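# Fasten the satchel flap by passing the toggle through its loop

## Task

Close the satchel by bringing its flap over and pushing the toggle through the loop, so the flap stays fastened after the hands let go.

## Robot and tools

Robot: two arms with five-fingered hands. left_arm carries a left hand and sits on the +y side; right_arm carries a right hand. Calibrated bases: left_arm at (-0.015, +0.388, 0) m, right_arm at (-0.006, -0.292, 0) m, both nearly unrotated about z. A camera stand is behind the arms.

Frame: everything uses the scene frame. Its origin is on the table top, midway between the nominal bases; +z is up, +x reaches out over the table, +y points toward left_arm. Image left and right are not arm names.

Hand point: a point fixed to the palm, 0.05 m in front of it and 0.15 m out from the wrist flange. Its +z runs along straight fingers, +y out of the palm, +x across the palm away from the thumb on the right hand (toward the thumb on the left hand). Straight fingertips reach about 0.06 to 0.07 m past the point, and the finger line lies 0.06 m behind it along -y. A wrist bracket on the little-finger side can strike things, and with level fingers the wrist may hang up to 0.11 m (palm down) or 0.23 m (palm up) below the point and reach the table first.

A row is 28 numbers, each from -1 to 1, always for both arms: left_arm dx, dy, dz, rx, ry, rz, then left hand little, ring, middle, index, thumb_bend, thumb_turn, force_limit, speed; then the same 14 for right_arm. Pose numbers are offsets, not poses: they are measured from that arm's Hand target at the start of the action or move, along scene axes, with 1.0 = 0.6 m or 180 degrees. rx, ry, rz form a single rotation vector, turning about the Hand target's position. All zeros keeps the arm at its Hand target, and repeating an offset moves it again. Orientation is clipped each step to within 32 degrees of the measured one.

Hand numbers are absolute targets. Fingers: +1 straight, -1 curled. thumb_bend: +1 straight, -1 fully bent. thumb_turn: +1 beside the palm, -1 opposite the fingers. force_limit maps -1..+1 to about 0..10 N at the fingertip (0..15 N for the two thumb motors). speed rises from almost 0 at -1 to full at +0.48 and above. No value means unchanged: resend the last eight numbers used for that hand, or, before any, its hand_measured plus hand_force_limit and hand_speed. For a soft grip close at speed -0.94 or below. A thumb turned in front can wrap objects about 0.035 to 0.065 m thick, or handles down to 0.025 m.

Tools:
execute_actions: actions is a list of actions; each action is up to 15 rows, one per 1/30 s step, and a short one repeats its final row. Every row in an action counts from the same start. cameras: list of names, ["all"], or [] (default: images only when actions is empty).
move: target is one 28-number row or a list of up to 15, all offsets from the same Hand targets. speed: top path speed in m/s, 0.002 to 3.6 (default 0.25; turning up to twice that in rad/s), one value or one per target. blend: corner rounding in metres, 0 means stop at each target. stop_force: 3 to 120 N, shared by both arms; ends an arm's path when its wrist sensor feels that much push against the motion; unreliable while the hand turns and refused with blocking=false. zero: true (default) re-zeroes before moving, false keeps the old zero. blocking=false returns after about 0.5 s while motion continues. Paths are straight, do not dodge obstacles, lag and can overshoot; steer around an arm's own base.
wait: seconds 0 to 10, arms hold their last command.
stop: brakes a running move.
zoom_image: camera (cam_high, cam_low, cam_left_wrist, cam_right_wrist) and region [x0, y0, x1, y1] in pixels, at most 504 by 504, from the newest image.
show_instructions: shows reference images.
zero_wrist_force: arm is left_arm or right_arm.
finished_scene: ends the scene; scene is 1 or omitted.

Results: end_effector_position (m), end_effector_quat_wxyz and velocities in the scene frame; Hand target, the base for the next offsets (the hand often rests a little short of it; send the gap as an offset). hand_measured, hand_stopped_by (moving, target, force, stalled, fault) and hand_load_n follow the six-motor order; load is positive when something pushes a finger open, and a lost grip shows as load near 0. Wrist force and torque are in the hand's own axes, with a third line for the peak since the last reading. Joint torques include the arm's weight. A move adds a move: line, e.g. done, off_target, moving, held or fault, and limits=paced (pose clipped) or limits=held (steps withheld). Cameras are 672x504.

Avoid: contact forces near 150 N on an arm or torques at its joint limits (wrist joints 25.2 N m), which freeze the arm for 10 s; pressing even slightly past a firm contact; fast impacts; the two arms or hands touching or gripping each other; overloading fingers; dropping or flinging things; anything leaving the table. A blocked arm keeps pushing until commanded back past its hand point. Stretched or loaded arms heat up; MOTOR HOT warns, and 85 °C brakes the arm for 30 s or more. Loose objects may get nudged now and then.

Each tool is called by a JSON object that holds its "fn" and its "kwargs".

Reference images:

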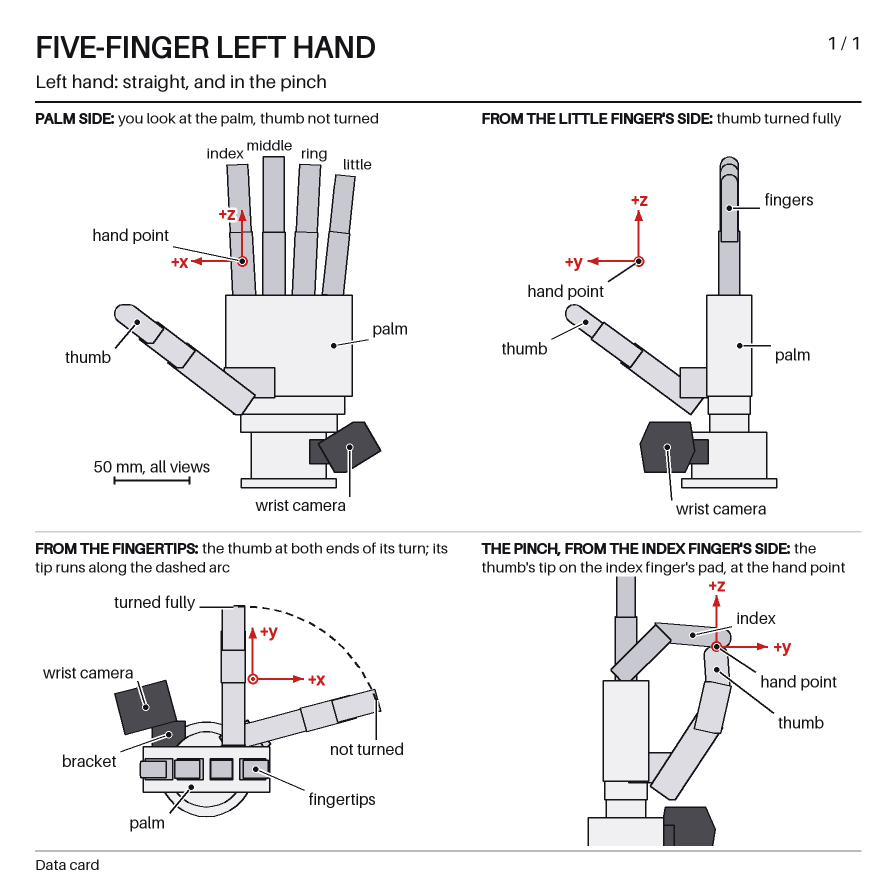

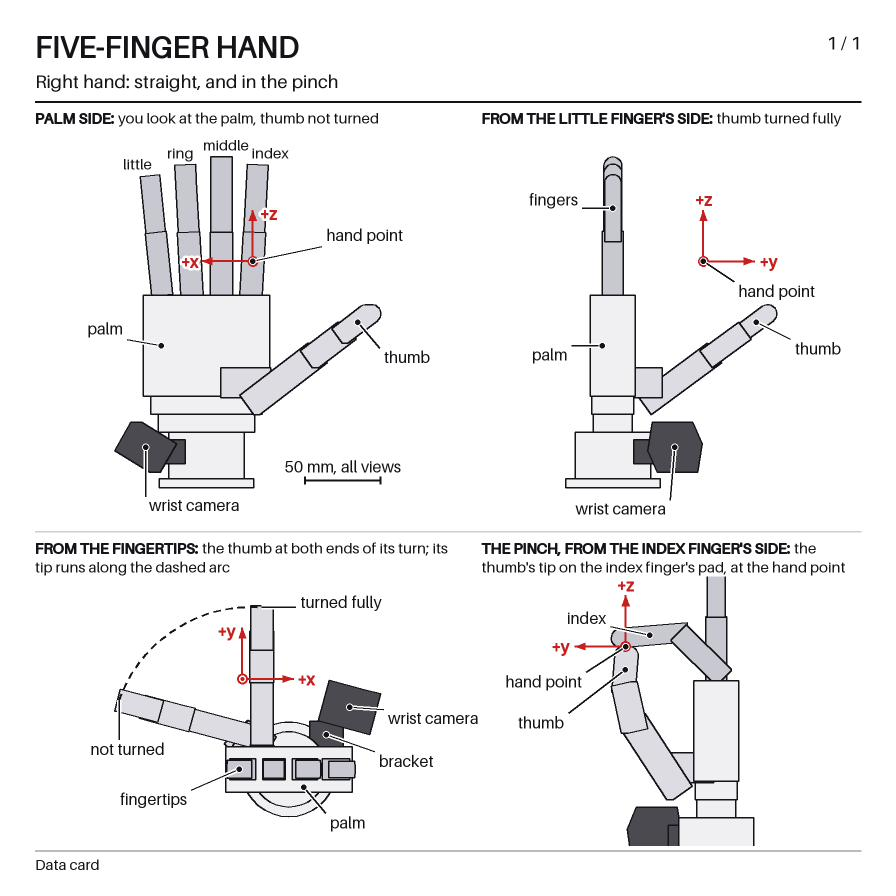

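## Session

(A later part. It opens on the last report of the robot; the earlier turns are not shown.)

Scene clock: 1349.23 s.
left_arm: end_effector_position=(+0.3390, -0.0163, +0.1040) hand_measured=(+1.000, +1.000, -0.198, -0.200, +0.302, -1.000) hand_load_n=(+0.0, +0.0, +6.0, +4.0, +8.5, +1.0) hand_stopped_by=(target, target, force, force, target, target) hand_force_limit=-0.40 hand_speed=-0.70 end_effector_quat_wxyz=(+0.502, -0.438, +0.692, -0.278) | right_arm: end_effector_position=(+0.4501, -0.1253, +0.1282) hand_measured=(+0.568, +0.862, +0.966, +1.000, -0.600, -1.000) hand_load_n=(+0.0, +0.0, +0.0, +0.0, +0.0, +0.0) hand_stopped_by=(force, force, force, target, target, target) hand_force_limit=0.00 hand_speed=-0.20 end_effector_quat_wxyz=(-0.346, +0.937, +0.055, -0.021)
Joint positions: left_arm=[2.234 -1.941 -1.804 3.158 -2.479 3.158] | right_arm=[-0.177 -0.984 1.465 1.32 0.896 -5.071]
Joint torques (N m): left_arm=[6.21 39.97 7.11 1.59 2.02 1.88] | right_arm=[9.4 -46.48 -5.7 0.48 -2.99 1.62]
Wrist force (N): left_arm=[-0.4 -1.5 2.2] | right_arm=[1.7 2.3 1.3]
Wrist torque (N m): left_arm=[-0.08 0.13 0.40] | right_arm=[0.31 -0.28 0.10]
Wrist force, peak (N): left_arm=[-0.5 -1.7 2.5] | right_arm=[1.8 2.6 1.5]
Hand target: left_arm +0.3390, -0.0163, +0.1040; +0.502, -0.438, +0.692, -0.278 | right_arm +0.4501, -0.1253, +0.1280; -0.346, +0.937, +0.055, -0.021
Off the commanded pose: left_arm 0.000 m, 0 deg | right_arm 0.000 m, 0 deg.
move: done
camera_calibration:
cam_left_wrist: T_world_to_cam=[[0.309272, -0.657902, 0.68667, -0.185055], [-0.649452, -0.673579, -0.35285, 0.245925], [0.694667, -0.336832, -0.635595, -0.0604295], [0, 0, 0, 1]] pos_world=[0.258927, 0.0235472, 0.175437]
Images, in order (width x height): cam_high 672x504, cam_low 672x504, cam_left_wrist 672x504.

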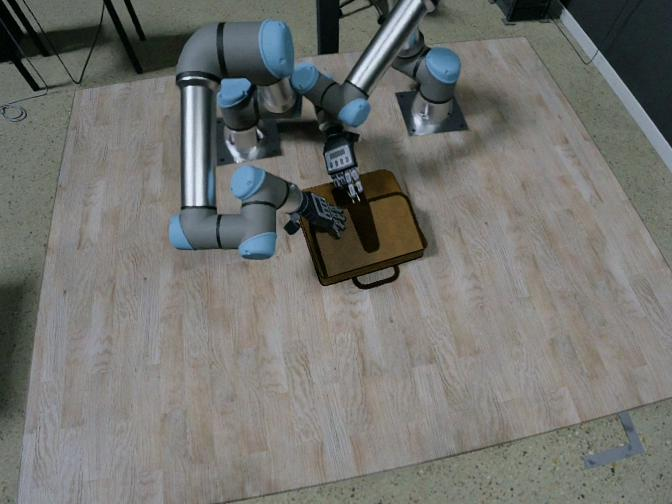

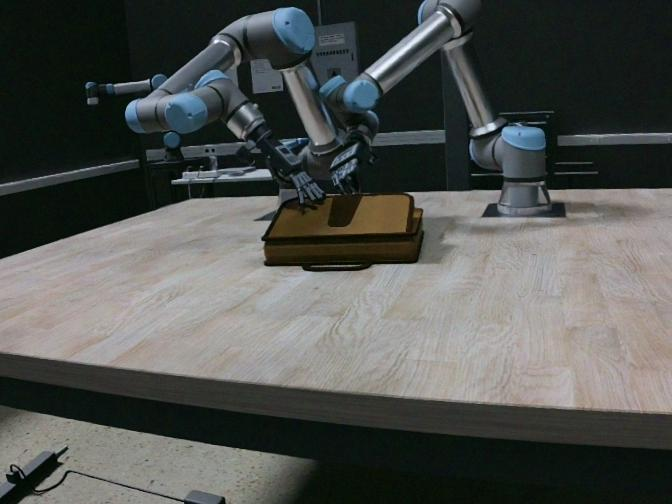

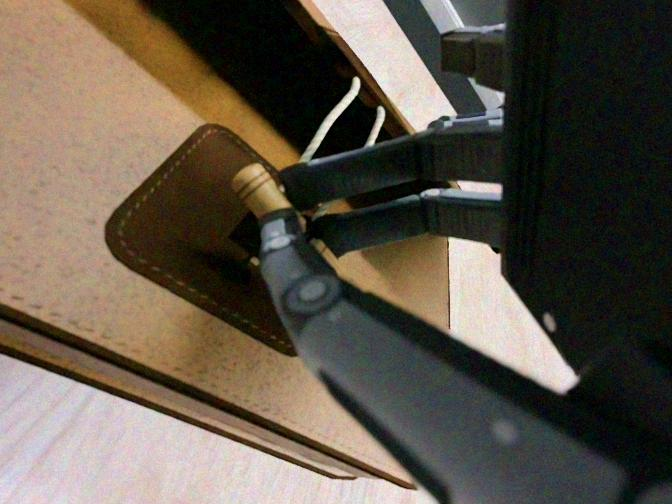

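{"fn": "move", "kwargs": {"target": [0.02,0,0,0,0,0,1,1,-0.25,-0.25,0.3,-1,-0.4,-0.7,0.0052,0,0.0128,0,0,0,-1,-1,-1,1,-0.6,-1,0,-0.2], "speed": 0.015, "cameras": ["cam_high","cam_low","cam_left_wrist"]}}

{"fn": "zoom_image", "kwargs": {"camera": "cam_left_wrist", "region": [200, 80, 440, 300]}}

{"fn": "zoom_image", "kwargs": {"camera": "cam_low", "region": [290, 160, 430, 270]}}

Scene clock: 1359.53 s.
left_arm: end_effector_position=(+0.3512, -0.0163, +0.1040) hand_measured=(+1.000, +1.000, -0.198, -0.200, +0.302, -1.000) hand_load_n=(+0.0, +0.0, +6.0, +3.0, +8.5, +0.5) hand_stopped_by=(target, target, force, force, target, target) hand_force_limit=-0.40 hand_speed=-0.70 end_effector_quat_wxyz=(+0.502, -0.438, +0.692, -0.278) | right_arm: end_effector_position=(+0.4532, -0.1253, +0.1358) hand_measured=(+0.568, +0.862, +0.966, +1.000, -0.600, -1.000) hand_load_n=(+0.0, +0.0, +0.0, +0.0, +0.0, +0.0) hand_stopped_by=(force, force, force, target, target, target) hand_force_limit=0.00 hand_speed=-0.20 end_effector_quat_wxyz=(-0.346, +0.937, +0.055, -0.021)
Joint positions: left_arm=[2.257 -1.946 -1.795 3.169 -2.459 3.178] | right_arm=[-0.176 -0.985 1.446 1.34 0.896 -5.069]
Joint torques (N m): left_arm=[-8.99 24.64 21.02 0.87 0.04 0.02] | right_arm=[9.52 -46.76 -20.3 2.8 -2.96 1.88]
Wrist force (N): left_arm=[0.0 -0.4 0.7] | right_arm=[1.9 2.3 1.5]
Wrist torque (N m): left_arm=[-0.06 0.13 0.35] | right_arm=[0.30 -0.32 0.12]
Wrist force, peak (N): left_arm=[-0.6 -1.6 2.6] | right_arm=[2.1 2.5 1.5]
Hand target: left_arm +0.3510, -0.0163, +0.1040; +0.502, -0.438, +0.692, -0.278 | right_arm +0.4532, -0.1253, +0.1357; -0.346, +0.937, +0.055, -0.021
Off the commanded pose: left_arm 0.000 m, 0 deg | right_arm 0.000 m, 0 deg.
move: done
camera_calibration:
cam_left_wrist: T_world_to_cam=[[0.309272, -0.657902, 0.68667, -0.188797], [-0.649452, -0.673579, -0.35285, 0.253783], [0.694667, -0.336832, -0.635595, -0.068835], [0, 0, 0, 1]] pos_world=[0.271027, 0.0235472, 0.175437]
Images, in order (width x height): cam_high 672x504, cam_low 672x504, cam_left_wrist 672x504.

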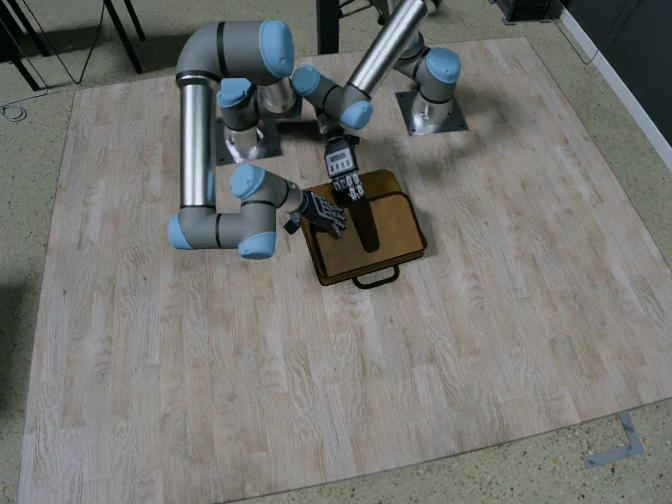

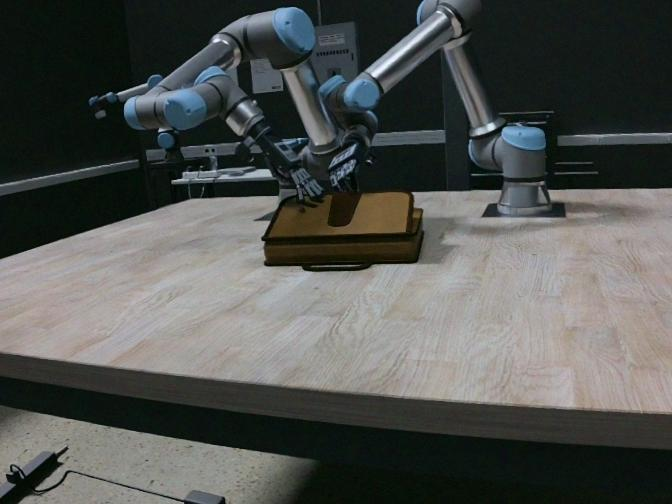

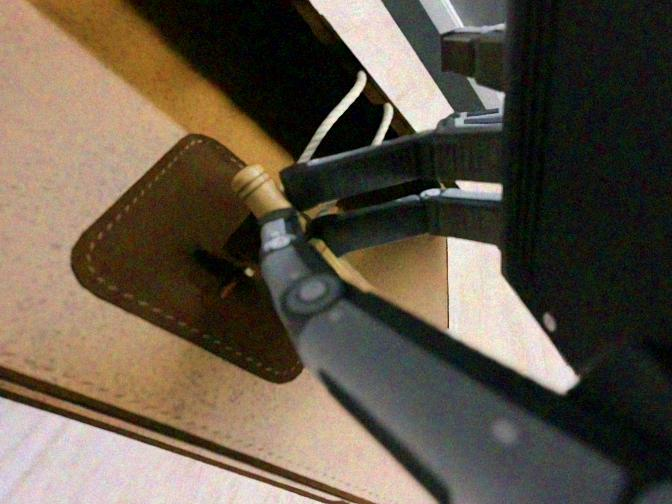

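Scaled by 2.100.

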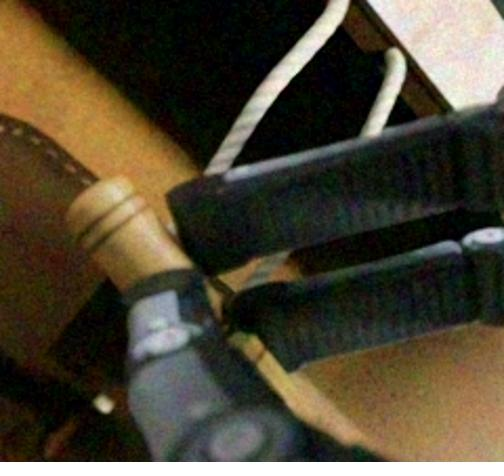

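Scaled by 3.600.

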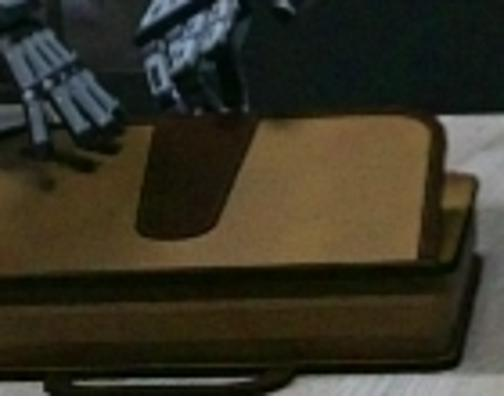

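{"fn": "move", "kwargs": {"target": [0.01,0,0,0,0,0,1,1,-0.25,-0.25,0.3,-1,-0.4,-0.7,0.0085,0,0.0213,0,0,0,-1,-1,-1,1,-0.6,-1,0,-0.2], "speed": 0.015, "cameras": ["cam_high","cam_low","cam_left_wrist"]}}

{"fn": "zoom_image", "kwargs": {"camera": "cam_left_wrist", "region": [200, 80, 440, 300]}}

{"fn": "zoom_image", "kwargs": {"camera": "cam_low", "region": [290, 160, 430, 270]}}

{"fn": "zoom_image", "kwargs": {"camera": "cam_high", "region": [325, 170, 375, 215]}}

Scene clock: 1363.53 s.
left_arm: end_effector_position=(+0.3571, -0.0163, +0.1040) hand_measured=(+1.000, +1.000, -0.198, -0.200, +0.302, -1.000) hand_load_n=(+0.0, +0.0, +1.0, +2.0, +4.0, -2.0) hand_stopped_by=(target, target, force, force, target, target) hand_force_limit=-0.40 hand_speed=-0.70 end_effector_quat_wxyz=(+0.502, -0.438, +0.692, -0.278) | right_arm: end_effector_position=(+0.4583, -0.1253, +0.1486) hand_measured=(+0.568, +0.862, +0.966, +1.000, -0.600, -1.000) hand_load_n=(+0.0, +0.0, +0.0, +0.0, +0.0, +0.0) hand_stopped_by=(force, force, force, target, target, target) hand_force_limit=0.00 hand_speed=-0.20 end_effector_quat_wxyz=(-0.346, +0.937, +0.055, -0.021)
Joint positions: left_arm=[2.268 -1.949 -1.79 3.173 -2.45 3.188] | right_arm=[-0.174 -0.987 1.412 1.374 0.896 -5.067]
Joint torques (N m): left_arm=[-1.64 23.76 24.43 1.82 0.83 0.93] | right_arm=[9.47 -46.88 -10.12 0.77 -3.08 1.81]
Wrist force (N): left_arm=[0.0 0.1 -0.3] | right_arm=[1.9 2.1 1.1]
Wrist torque (N m): left_arm=[-0.05 0.11 0.37] | right_arm=[0.30 -0.31 0.11]
Wrist force, peak (N): left_arm=[-0.2 -0.5 1.1] | right_arm=[1.9 2.6 1.6]
Hand target: left_arm +0.3570, -0.0163, +0.1040; +0.502, -0.438, +0.692, -0.278 | right_arm +0.4583, -0.1253, +0.1485; -0.346, +0.937, +0.055, -0.021
Off the commanded pose: left_arm 0.000 m, 0 deg | right_arm 0.000 m, 0 deg.
move: done
camera_calibration:
cam_left_wrist: T_world_to_cam=[[0.309272, -0.657902, 0.68667, -0.190653], [-0.649452, -0.673579, -0.35285, 0.25768], [0.694667, -0.336832, -0.635595, -0.073003], [0, 0, 0, 1]] pos_world=[0.277027, 0.0235472, 0.175437]
Images, in order (width x height): cam_high 672x504, cam_low 672x504, cam_left_wrist 672x504.

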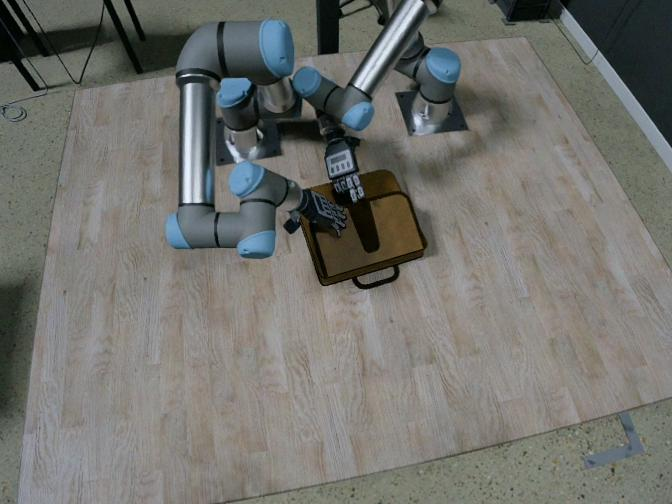

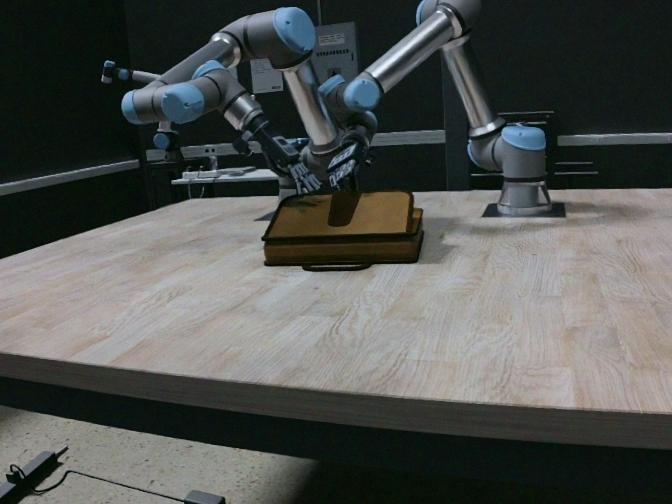

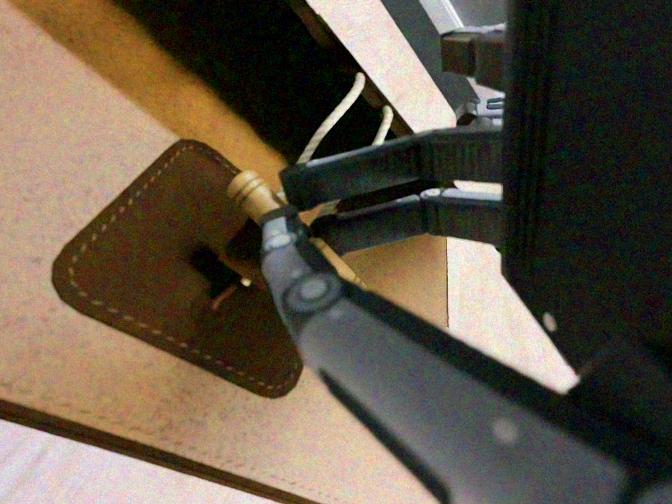

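Scaled by 2.100.

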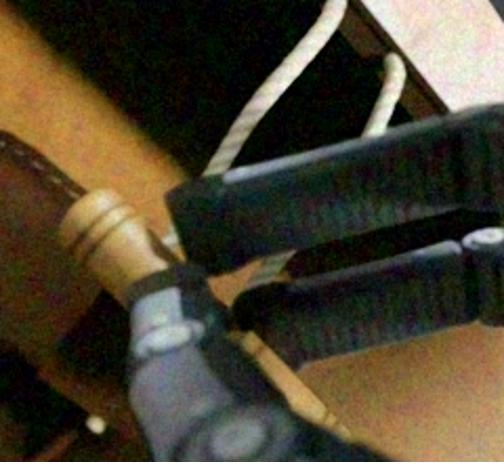

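Scaled by 3.600.

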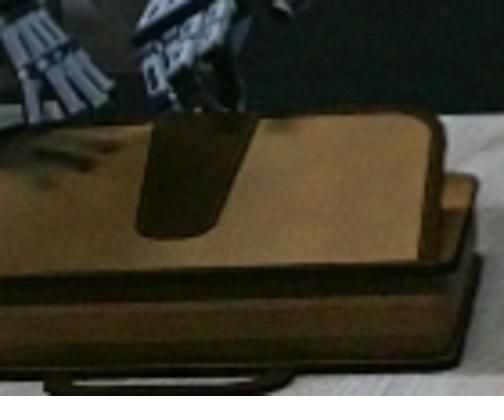

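Scaled by 10.080.

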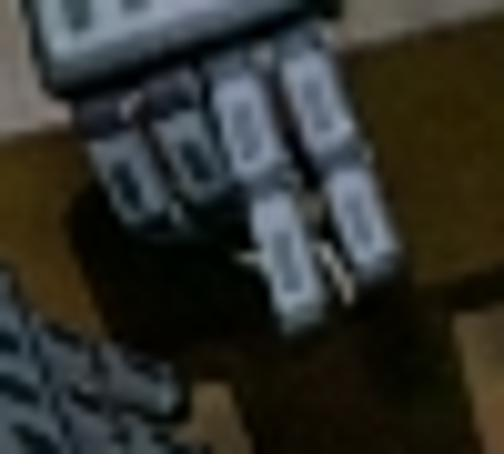

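{"fn": "move", "kwargs": {"target": [0,0,0,0,0,0,1,1,-0.25,-0.25,0.3,-1,-0.4,-0.7,0.02,0,0.15,0,0,0,-1,-1,-1,1,-0.6,-1,0,-0.2], "speed": 0.08, "cameras": ["cam_low","cam_left_wrist"]}}

{"fn": "zoom_image", "kwargs": {"camera": "cam_low", "region": [270, 150, 430, 280]}}

Scene clock: 1374.03 s.
left_arm: end_effector_position=(+0.3570, -0.0163, +0.1040) hand_measured=(+1.000, +1.000, -0.198, -0.200, +0.302, -1.000) hand_load_n=(+0.0, -0.5, +1.0, +2.0, +4.0, -2.0) hand_stopped_by=(target, target, force, force, target, target) hand_force_limit=-0.40 hand_speed=-0.70 end_effector_quat_wxyz=(+0.502, -0.438, +0.692, -0.278) | right_arm: end_effector_position=(+0.4703, -0.1253, +0.2385) hand_measured=(+0.568, +0.862, +0.966, +1.000, -0.600, -1.000) hand_load_n=(+0.0, +0.0, +0.0, +0.0, +0.0, +0.0) hand_stopped_by=(force, force, force, target, target, target) hand_force_limit=0.00 hand_speed=-0.20 end_effector_quat_wxyz=(-0.346, +0.937, +0.055, -0.021)
Joint positions: left_arm=[2.268 -1.948 -1.79 3.173 -2.45 3.187] | right_arm=[-0.17 -1.027 1.234 1.589 0.895 -5.063]
Joint torques (N m): left_arm=[-9.36 37.17 8.39 -1.68 -3.25 -1.73] | right_arm=[9.28 -34.96 -3.19 0.12 -1.5 0.58]
Wrist force (N): left_arm=[-0.1 0.1 -0.3] | right_arm=[2.0 2.4 1.3]
Wrist torque (N m): left_arm=[-0.04 0.13 0.36] | right_arm=[0.32 -0.34 0.13]
Wrist force, peak (N): left_arm=[-0.3 0.3 -0.3] | right_arm=[1.7 3.1 2.0]
Hand target: left_arm +0.3570, -0.0163, +0.1040; +0.502, -0.438, +0.692, -0.278 | right_arm +0.4703, -0.1253, +0.2385; -0.346, +0.937, +0.055, -0.021
Off the commanded pose: left_arm 0.000 m, 0 deg | right_arm 0.000 m, 0 deg.
move: done
camera_calibration:
cam_left_wrist: T_world_to_cam=[[0.309272, -0.657902, 0.68667, -0.190622], [-0.649452, -0.673579, -0.35285, 0.257615], [0.694667, -0.336832, -0.635595, -0.0729336], [0, 0, 0, 1]] pos_world=[0.276927, 0.0235472, 0.175437]
Images, in order (width x height): cam_low 672x504, cam_left_wrist 672x504.

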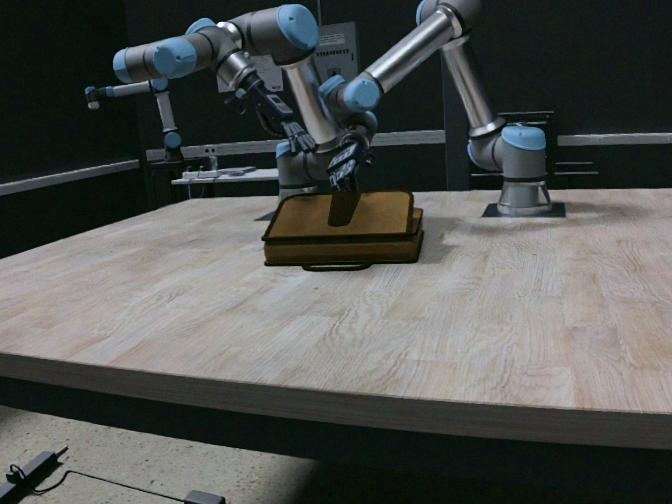

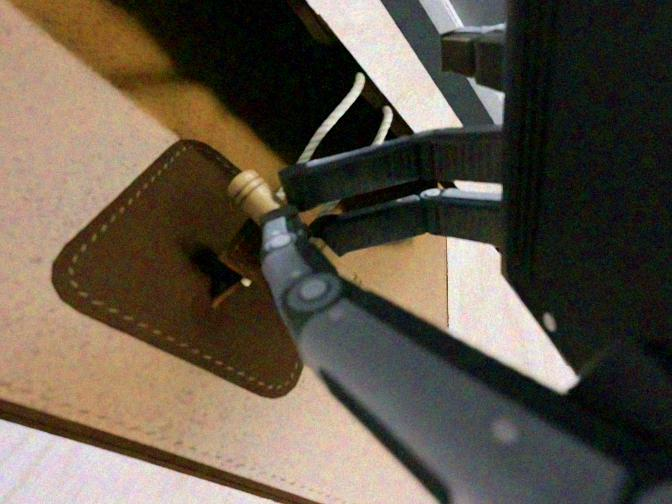

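Scaled by 3.150.

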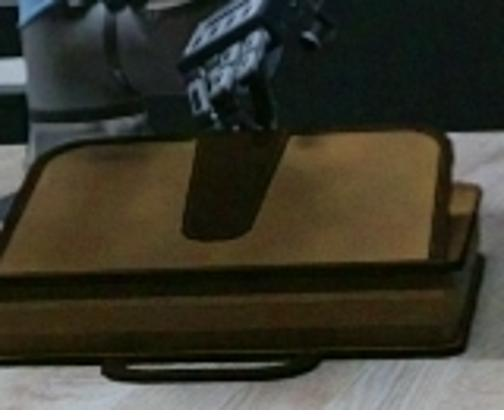

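{"fn": "move", "kwargs": {"target": [0,0,0,0,0,0,1,1,-0.15,-0.15,0.36,-1,-0.4,-0.8,0,0,0,0,0,0,-1,-1,-1,1,-0.6,-1,0,-0.2], "speed": 0.08, "cameras": ["cam_high","cam_low","cam_left_wrist"]}}

{"fn": "zoom_image", "kwargs": {"camera": "cam_left_wrist", "region": [200, 80, 440, 300]}}

{"fn": "zoom_image", "kwargs": {"camera": "cam_low", "region": [270, 150, 430, 280]}}

Scene clock: 1378.13 s.
left_arm: end_effector_position=(+0.3570, -0.0163, +0.1040) hand_measured=(+1.000, +1.000, -0.150, -0.150, +0.360, -1.000) hand_load_n=(+0.0, +0.0, -0.5, +0.0, +0.0, +0.0) hand_stopped_by=(target, target, target, target, target, target) hand_force_limit=-0.40 hand_speed=-0.80 end_effector_quat_wxyz=(+0.502, -0.438, +0.692, -0.278) | right_arm: end_effector_position=(+0.4703, -0.1253, +0.2385) hand_measured=(+0.568, +0.862, +0.966, +1.000, -0.600, -1.000) hand_load_n=(+0.0, +0.0, +0.0, +0.0, +0.0, +0.0) hand_stopped_by=(force, force, force, target, target, target) hand_force_limit=0.00 hand_speed=-0.20 end_effector_quat_wxyz=(-0.346, +0.937, +0.055, -0.021)
Joint positions: left_arm=[2.268 -1.948 -1.79 3.173 -2.45 3.187] | right_arm=[-0.17 -1.027 1.234 1.589 0.895 -5.063]
Joint torques (N m): left_arm=[-9.05 36.11 8.4 -1.65 -2.55 -1.63] | right_arm=[-5.79 -35.12 -5 3.95 0.79 -0.82]
Wrist force (N): left_arm=[0.0 -1.4 0.1] | right_arm=[1.9 2.4 1.5]
Wrist torque (N m): left_arm=[-0.07 0.09 0.39] | right_arm=[0.31 -0.33 0.12]
Wrist force, peak (N): left_arm=[-0.4 -1.6 0.3] | right_arm=[2.0 2.5 1.4]
Hand target: left_arm +0.3570, -0.0163, +0.1040; +0.502, -0.438, +0.692, -0.278 | right_arm +0.4703, -0.1253, +0.2385; -0.346, +0.937, +0.055, -0.021
Off the commanded pose: left_arm 0.000 m, 0 deg | right_arm 0.000 m, 0 deg.
move: done
camera_calibration:
cam_left_wrist: T_world_to_cam=[[0.309272, -0.657902, 0.68667, -0.190622], [-0.649452, -0.673579, -0.35285, 0.257615], [0.694667, -0.336832, -0.635595, -0.0729336], [0, 0, 0, 1]] pos_world=[0.276927, 0.0235472, 0.175437]
Images, in order (width x height): cam_high 672x504, cam_low 672x504, cam_left_wrist 672x504.

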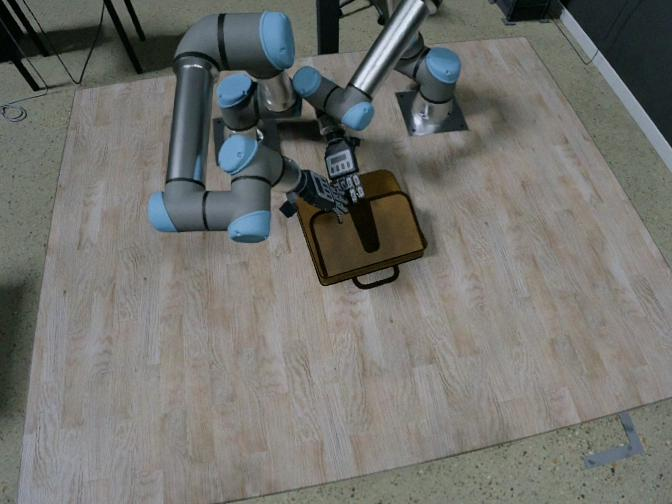

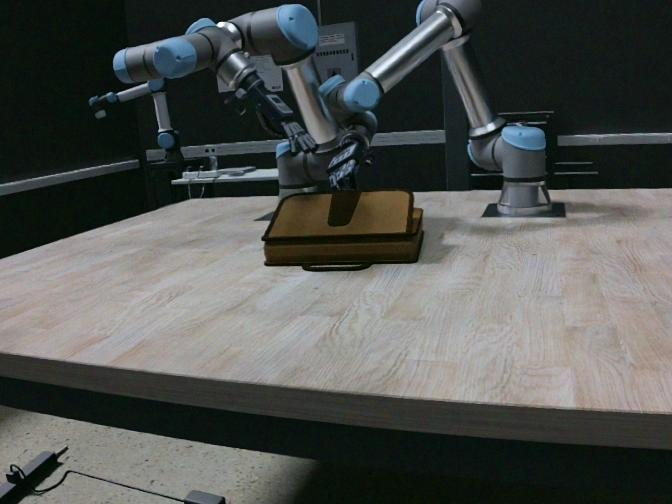

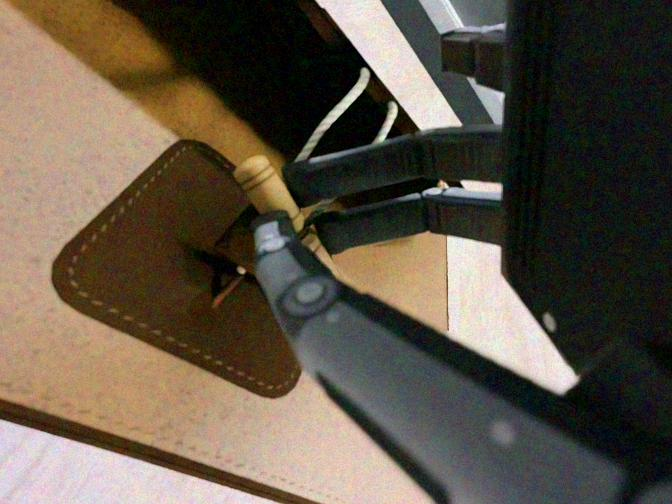

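Scaled by 2.100.

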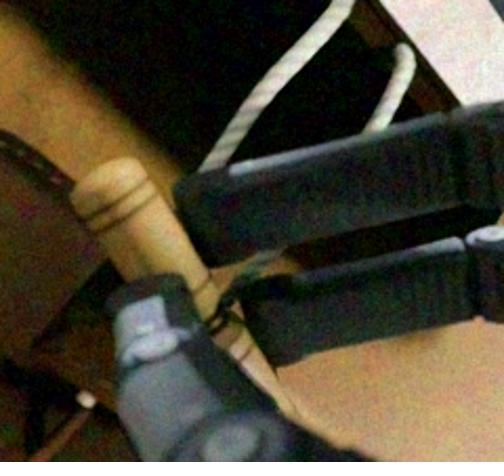

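Scaled by 3.150.

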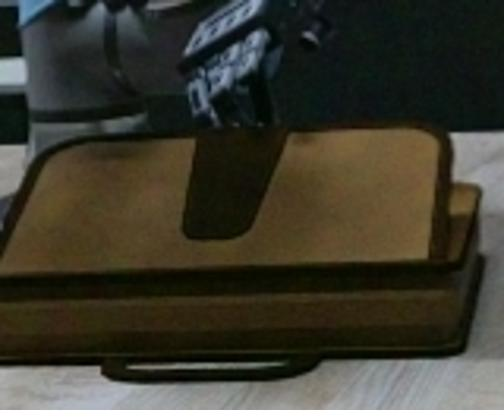

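{"fn": "zoom_image", "kwargs": {"camera": "cam_left_wrist", "region": [270, 180, 350, 250]}}

{"fn": "zoom_image", "kwargs": {"camera": "cam_left_wrist", "region": [190, 210, 280, 320]}}

Scaled by 6.300.

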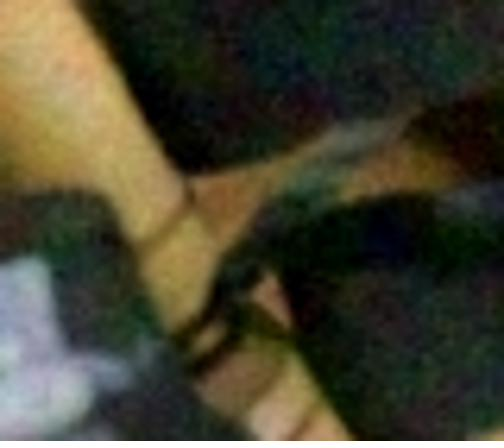

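Scaled by 4.582.

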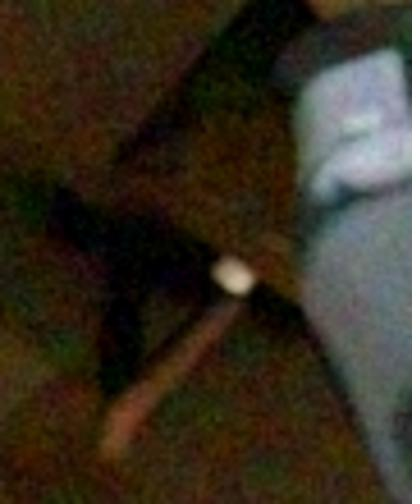

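{"fn": "move", "kwargs": {"target": [0,0,0.025,0,0,0,1,1,-0.15,-0.15,0.36,-1,-0.4,-0.8,0,0,0,0,0,0,-1,-1,-1,1,-0.6,-1,0,-0.2], "speed": 0.02, "stop_force": 4, "cameras": ["cam_high","cam_low","cam_left_wrist"]}}

{"fn": "zoom_image", "kwargs": {"camera": "cam_left_wrist", "region": [180, 80, 420, 300]}}

Scene clock: 1385.10 s.
left_arm: end_effector_position=(+0.3570, -0.0163, +0.1190) hand_measured=(+1.000, +1.000, -0.150, -0.150, +0.360, -1.000) hand_load_n=(+0.0, +0.0, +0.0, +0.0, +0.0, +0.0) hand_stopped_by=(target, target, target, target, target, target) hand_force_limit=-0.40 hand_speed=-0.80 end_effector_quat_wxyz=(+0.502, -0.438, +0.692, -0.278) | right_arm: end_effector_position=(+0.4703, -0.1253, +0.2385) hand_measured=(+0.568, +0.862, +0.966, +1.000, -0.600, -1.000) hand_load_n=(+0.0, +0.0, +0.0, +0.0, +0.0, +0.0) hand_stopped_by=(force, force, force, target, target, target) hand_force_limit=0.00 hand_speed=-0.20 end_effector_quat_wxyz=(-0.346, +0.937, +0.055, -0.021)
Joint positions: left_arm=[2.268 -1.929 -1.773 3.137 -2.45 3.187] | right_arm=[-0.17 -1.027 1.234 1.589 0.895 -5.063]
Joint torques (N m): left_arm=[-6.71 20.44 8.22 1.81 1.89 1.58] | right_arm=[-4.84 -39.73 -4.73 1.64 0.43 -0.78]
Wrist force (N): left_arm=[0.2 -0.9 0.9] | right_arm=[1.8 2.2 1.1]
Wrist torque (N m): left_arm=[-0.03 0.12 0.36] | right_arm=[0.31 -0.31 0.11]
Wrist force, peak (N): left_arm=[-0.2 -1.6 0.4] | right_arm=[1.9 2.6 1.3]
Hand target: left_arm +0.3570, -0.0163, +0.1190; +0.502, -0.438, +0.692, -0.278 | right_arm +0.4703, -0.1253, +0.2385; -0.346, +0.937, +0.055, -0.021
Off the commanded pose: left_arm 0.000 m, 0 deg | right_arm 0.000 m, 0 deg.
move: done
camera_calibration:
cam_left_wrist: T_world_to_cam=[[0.309272, -0.657902, 0.68667, -0.200922], [-0.649452, -0.673579, -0.35285, 0.262908], [0.694667, -0.336832, -0.635595, -0.0633996], [0, 0, 0, 1]] pos_world=[0.276927, 0.0235472, 0.190437]
Images, in order (width x height): cam_high 672x504, cam_low 672x504, cam_left_wrist 672x504.

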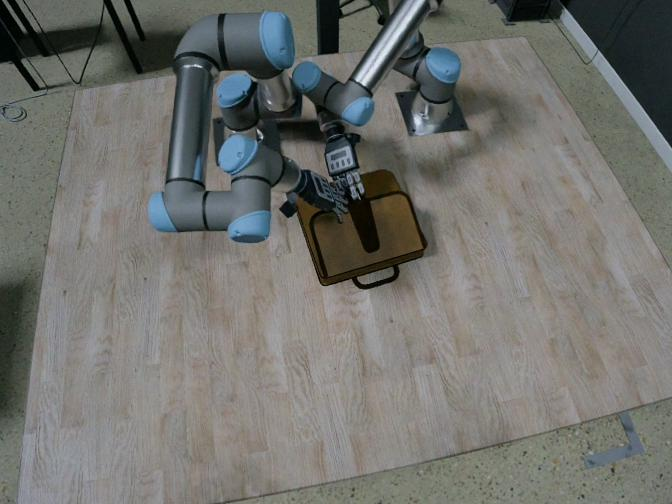

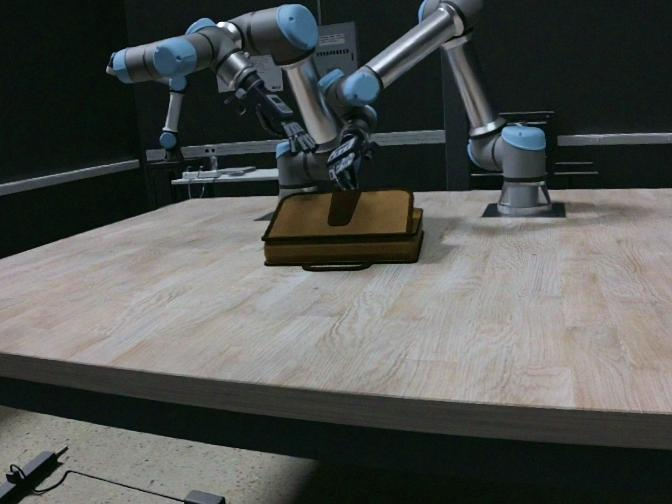

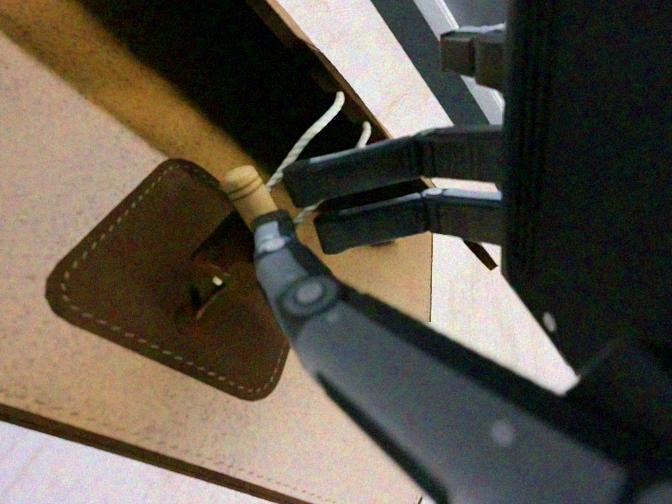

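Scaled by 2.100.

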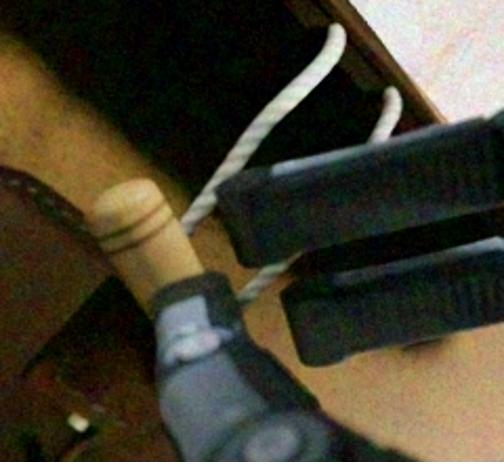

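{"fn": "move", "kwargs": {"target": [-0.005,0,0.06,0,0,0,1,1,-0.15,-0.15,0.36,-1,-0.4,-0.8,0,0,0,0,0,0,-1,-1,-1,1,-0.6,-1,0,-0.2], "speed": 0.03, "stop_force": 4, "cameras": ["cam_high","cam_low","cam_left_wrist"]}}

{"fn": "zoom_image", "kwargs": {"camera": "cam_left_wrist", "region": [130, 100, 370, 320]}}

Scene clock: 1388.87 s.
left_arm: end_effector_position=(+0.3540, -0.0163, +0.1550) hand_measured=(+1.000, +1.000, -0.150, -0.150, +0.360, -1.000) hand_load_n=(+0.0, +0.0, +0.0, +0.0, +0.0, +0.0) hand_stopped_by=(target, target, target, target, target, target) hand_force_limit=-0.40 hand_speed=-0.80 end_effector_quat_wxyz=(+0.502, -0.438, +0.692, -0.278) | right_arm: end_effector_position=(+0.4703, -0.1253, +0.2385) hand_measured=(+0.568, +0.862, +0.966, +1.000, -0.600, -1.000) hand_load_n=(+0.0, +0.0, +0.0, +0.0, +0.0, +0.0) hand_stopped_by=(force, force, force, target, target, target) hand_force_limit=0.00 hand_speed=-0.20 end_effector_quat_wxyz=(-0.346, +0.937, +0.055, -0.021)
Joint positions: left_arm=[2.262 -1.885 -1.73 3.046 -2.455 3.183] | right_arm=[-0.17 -1.027 1.234 1.589 0.895 -5.063]
Joint torques (N m): left_arm=[3.53 19.36 7.59 1.71 -0.73 0.14] | right_arm=[-5.08 -43.24 -4.87 0 0.12 -0.41]
Wrist force (N): left_arm=[0.2 -1.4 1.1] | right_arm=[1.8 2.5 1.4]
Wrist torque (N m): left_arm=[-0.12 0.12 0.52] | right_arm=[0.33 -0.31 0.11]
Wrist force, peak (N): left_arm=[0.2 -1.4 1.2] | right_arm=[1.9 2.6 1.3]
Hand target: left_arm +0.3540, -0.0163, +0.1550; +0.502, -0.438, +0.692, -0.278 | right_arm +0.4703, -0.1253, +0.2385; -0.346, +0.937, +0.055, -0.021
Off the commanded pose: left_arm 0.000 m, 0 deg | right_arm 0.000 m, 0 deg.
move: done
camera_calibration:
cam_left_wrist: T_world_to_cam=[[0.309224, -0.657879, 0.686713, -0.224711], [-0.649428, -0.673591, -0.352873, 0.273661], [0.694711, -0.336854, -0.635536, -0.0384592], [0, 0, 0, 1]] pos_world=[0.273927, 0.0235472, 0.226437]
Images, in order (width x height): cam_high 672x504, cam_low 672x504, cam_left_wrist 672x504.

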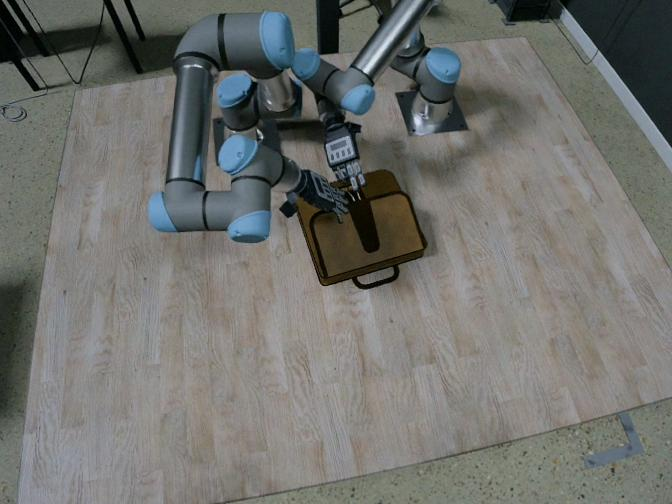

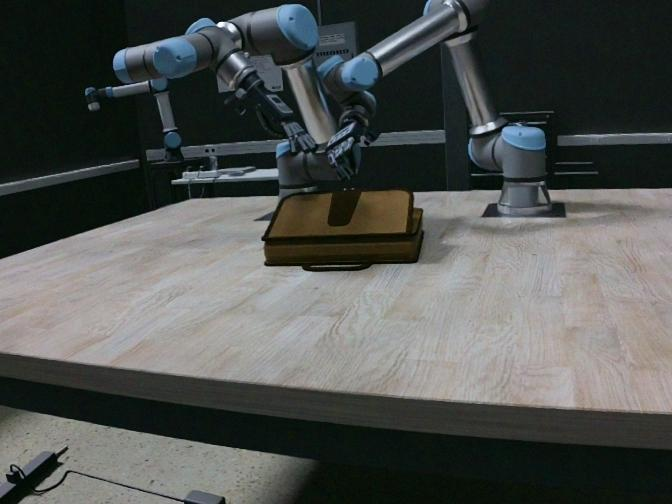

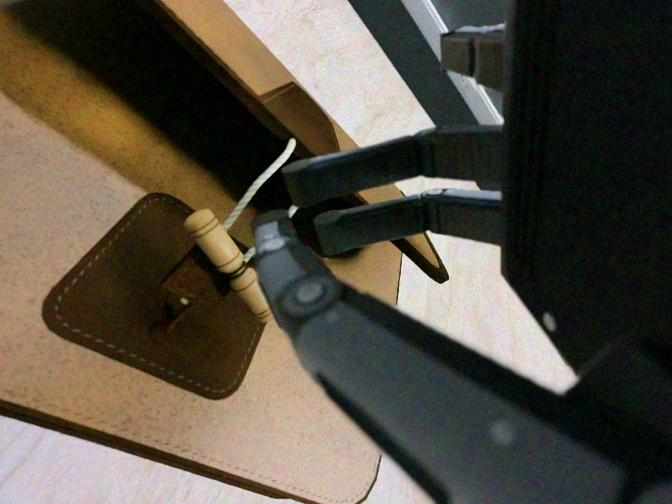

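Scaled by 2.100.

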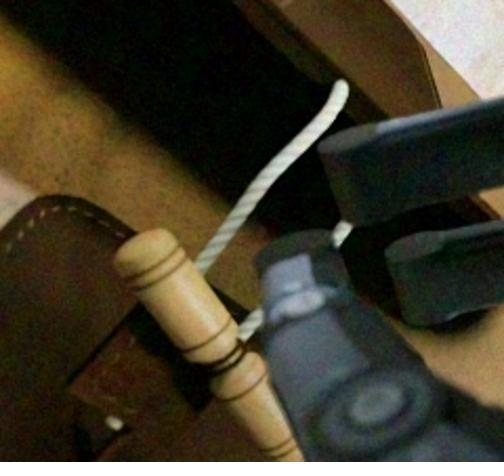

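{"fn": "move", "kwargs": {"target": [-0.03,0,0.12,0,0,0,1,1,-0.15,-0.15,0.36,-1,-0.4,-0.8,0.0,-0.05,0.05,0,0,0,-1,-1,-1,1,-0.6,-1,0,-0.2], "speed": 0.06, "cameras": ["cam_high","cam_low","cam_left_wrist"]}}

{"fn": "zoom_image", "kwargs": {"camera": "cam_left_wrist", "region": [50, 140, 350, 400]}}

{"fn": "zoom_image", "kwargs": {"camera": "cam_high", "region": [310, 170, 390, 240]}}

Scene clock: 1391.90 s.
left_arm: end_effector_position=(+0.3360, -0.0164, +0.2272) hand_measured=(+1.000, +1.000, -0.150, -0.150, +0.360, -1.000) hand_load_n=(+0.0, -0.5, +0.0, +0.0, +0.0, +0.0) hand_stopped_by=(target, target, target, target, target, target) hand_force_limit=-0.40 hand_speed=-0.80 end_effector_quat_wxyz=(+0.502, -0.438, +0.692, -0.278) | right_arm: end_effector_position=(+0.4703, -0.1554, +0.2686) hand_measured=(+0.568, +0.862, +0.966, +1.000, -0.600, -1.000) hand_load_n=(+0.0, +0.0, +0.5, +0.0, +0.0, +0.0) hand_stopped_by=(force, force, force, target, target, target) hand_force_limit=0.00 hand_speed=-0.20 end_effector_quat_wxyz=(-0.346, +0.937, +0.055, -0.020)
Joint positions: left_arm=[2.228 -1.812 -1.631 2.851 -2.484 3.153] | right_arm=[-0.229 -1.047 1.198 1.69 0.909 -5.135]
Joint torques (N m): left_arm=[7.23 18.52 9.81 1.47 0.27 1.06] | right_arm=[10.38 -35.95 -8.93 -0.65 -1.13 2.14]
Wrist force (N): left_arm=[0.2 -1.1 1.1] | right_arm=[1.7 2.4 1.3]
Wrist torque (N m): left_arm=[-0.11 0.12 0.44] | right_arm=[0.33 -0.29 0.29]
Wrist force, peak (N): left_arm=[0.1 -1.3 1.2] | right_arm=[1.9 2.5 1.7]
Hand target: left_arm +0.3360, -0.0163, +0.2270; +0.502, -0.438, +0.692, -0.278 | right_arm +0.4703, -0.1553, +0.2685; -0.346, +0.937, +0.055, -0.021
Off the commanded pose: left_arm 0.000 m, 0 deg | right_arm 0.000 m, 0 deg.
move: done
camera_calibration:
cam_left_wrist: T_world_to_cam=[[0.309146, -0.65768, 0.686939, -0.268678], [-0.649285, -0.673743, -0.352845, 0.287307], [0.69488, -0.336938, -0.635307, 0.0198279], [0, 0, 0, 1]] pos_world=[0.255826, 0.0235477, 0.298537]
Images, in order (width x height): cam_high 672x504, cam_low 672x504, cam_left_wrist 672x504.

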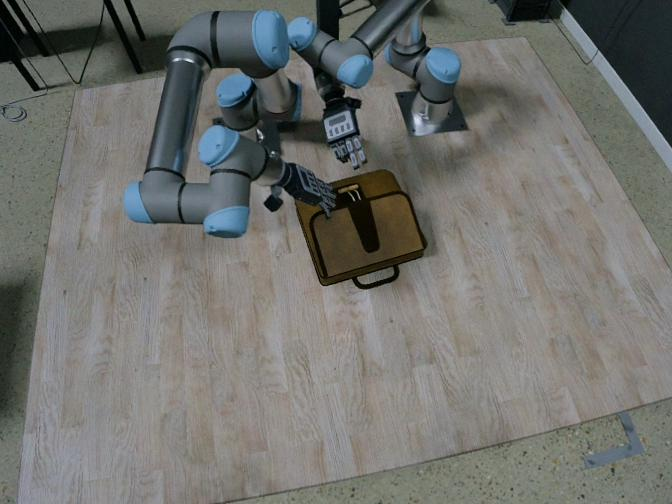

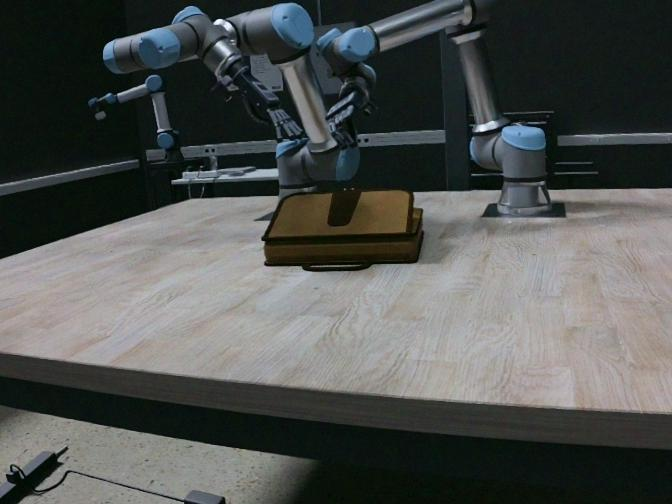

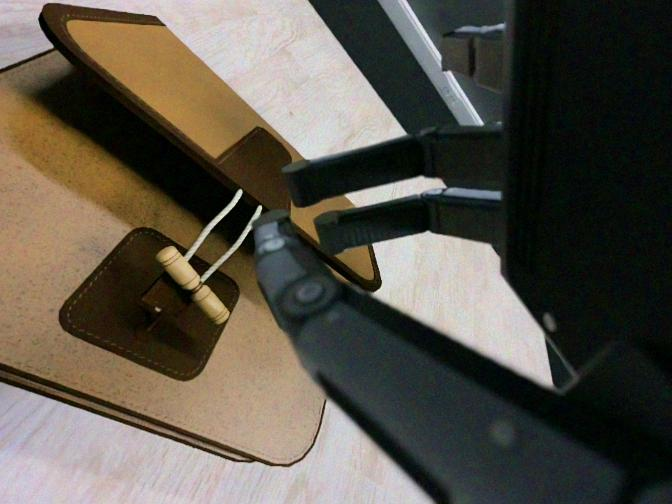

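Scaled by 1.680.

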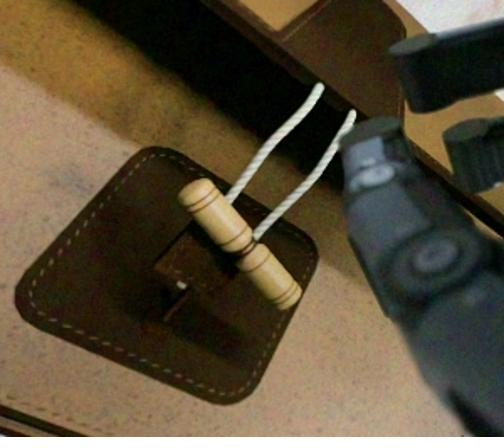

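Scaled by 6.300.

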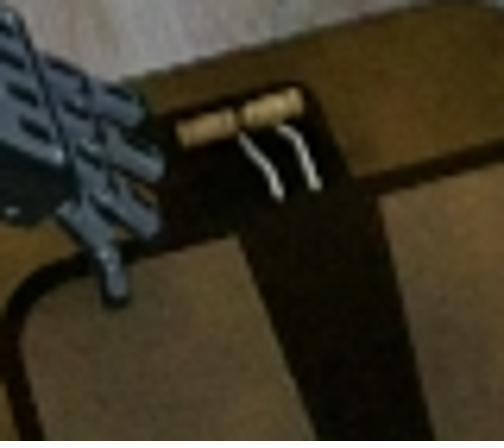

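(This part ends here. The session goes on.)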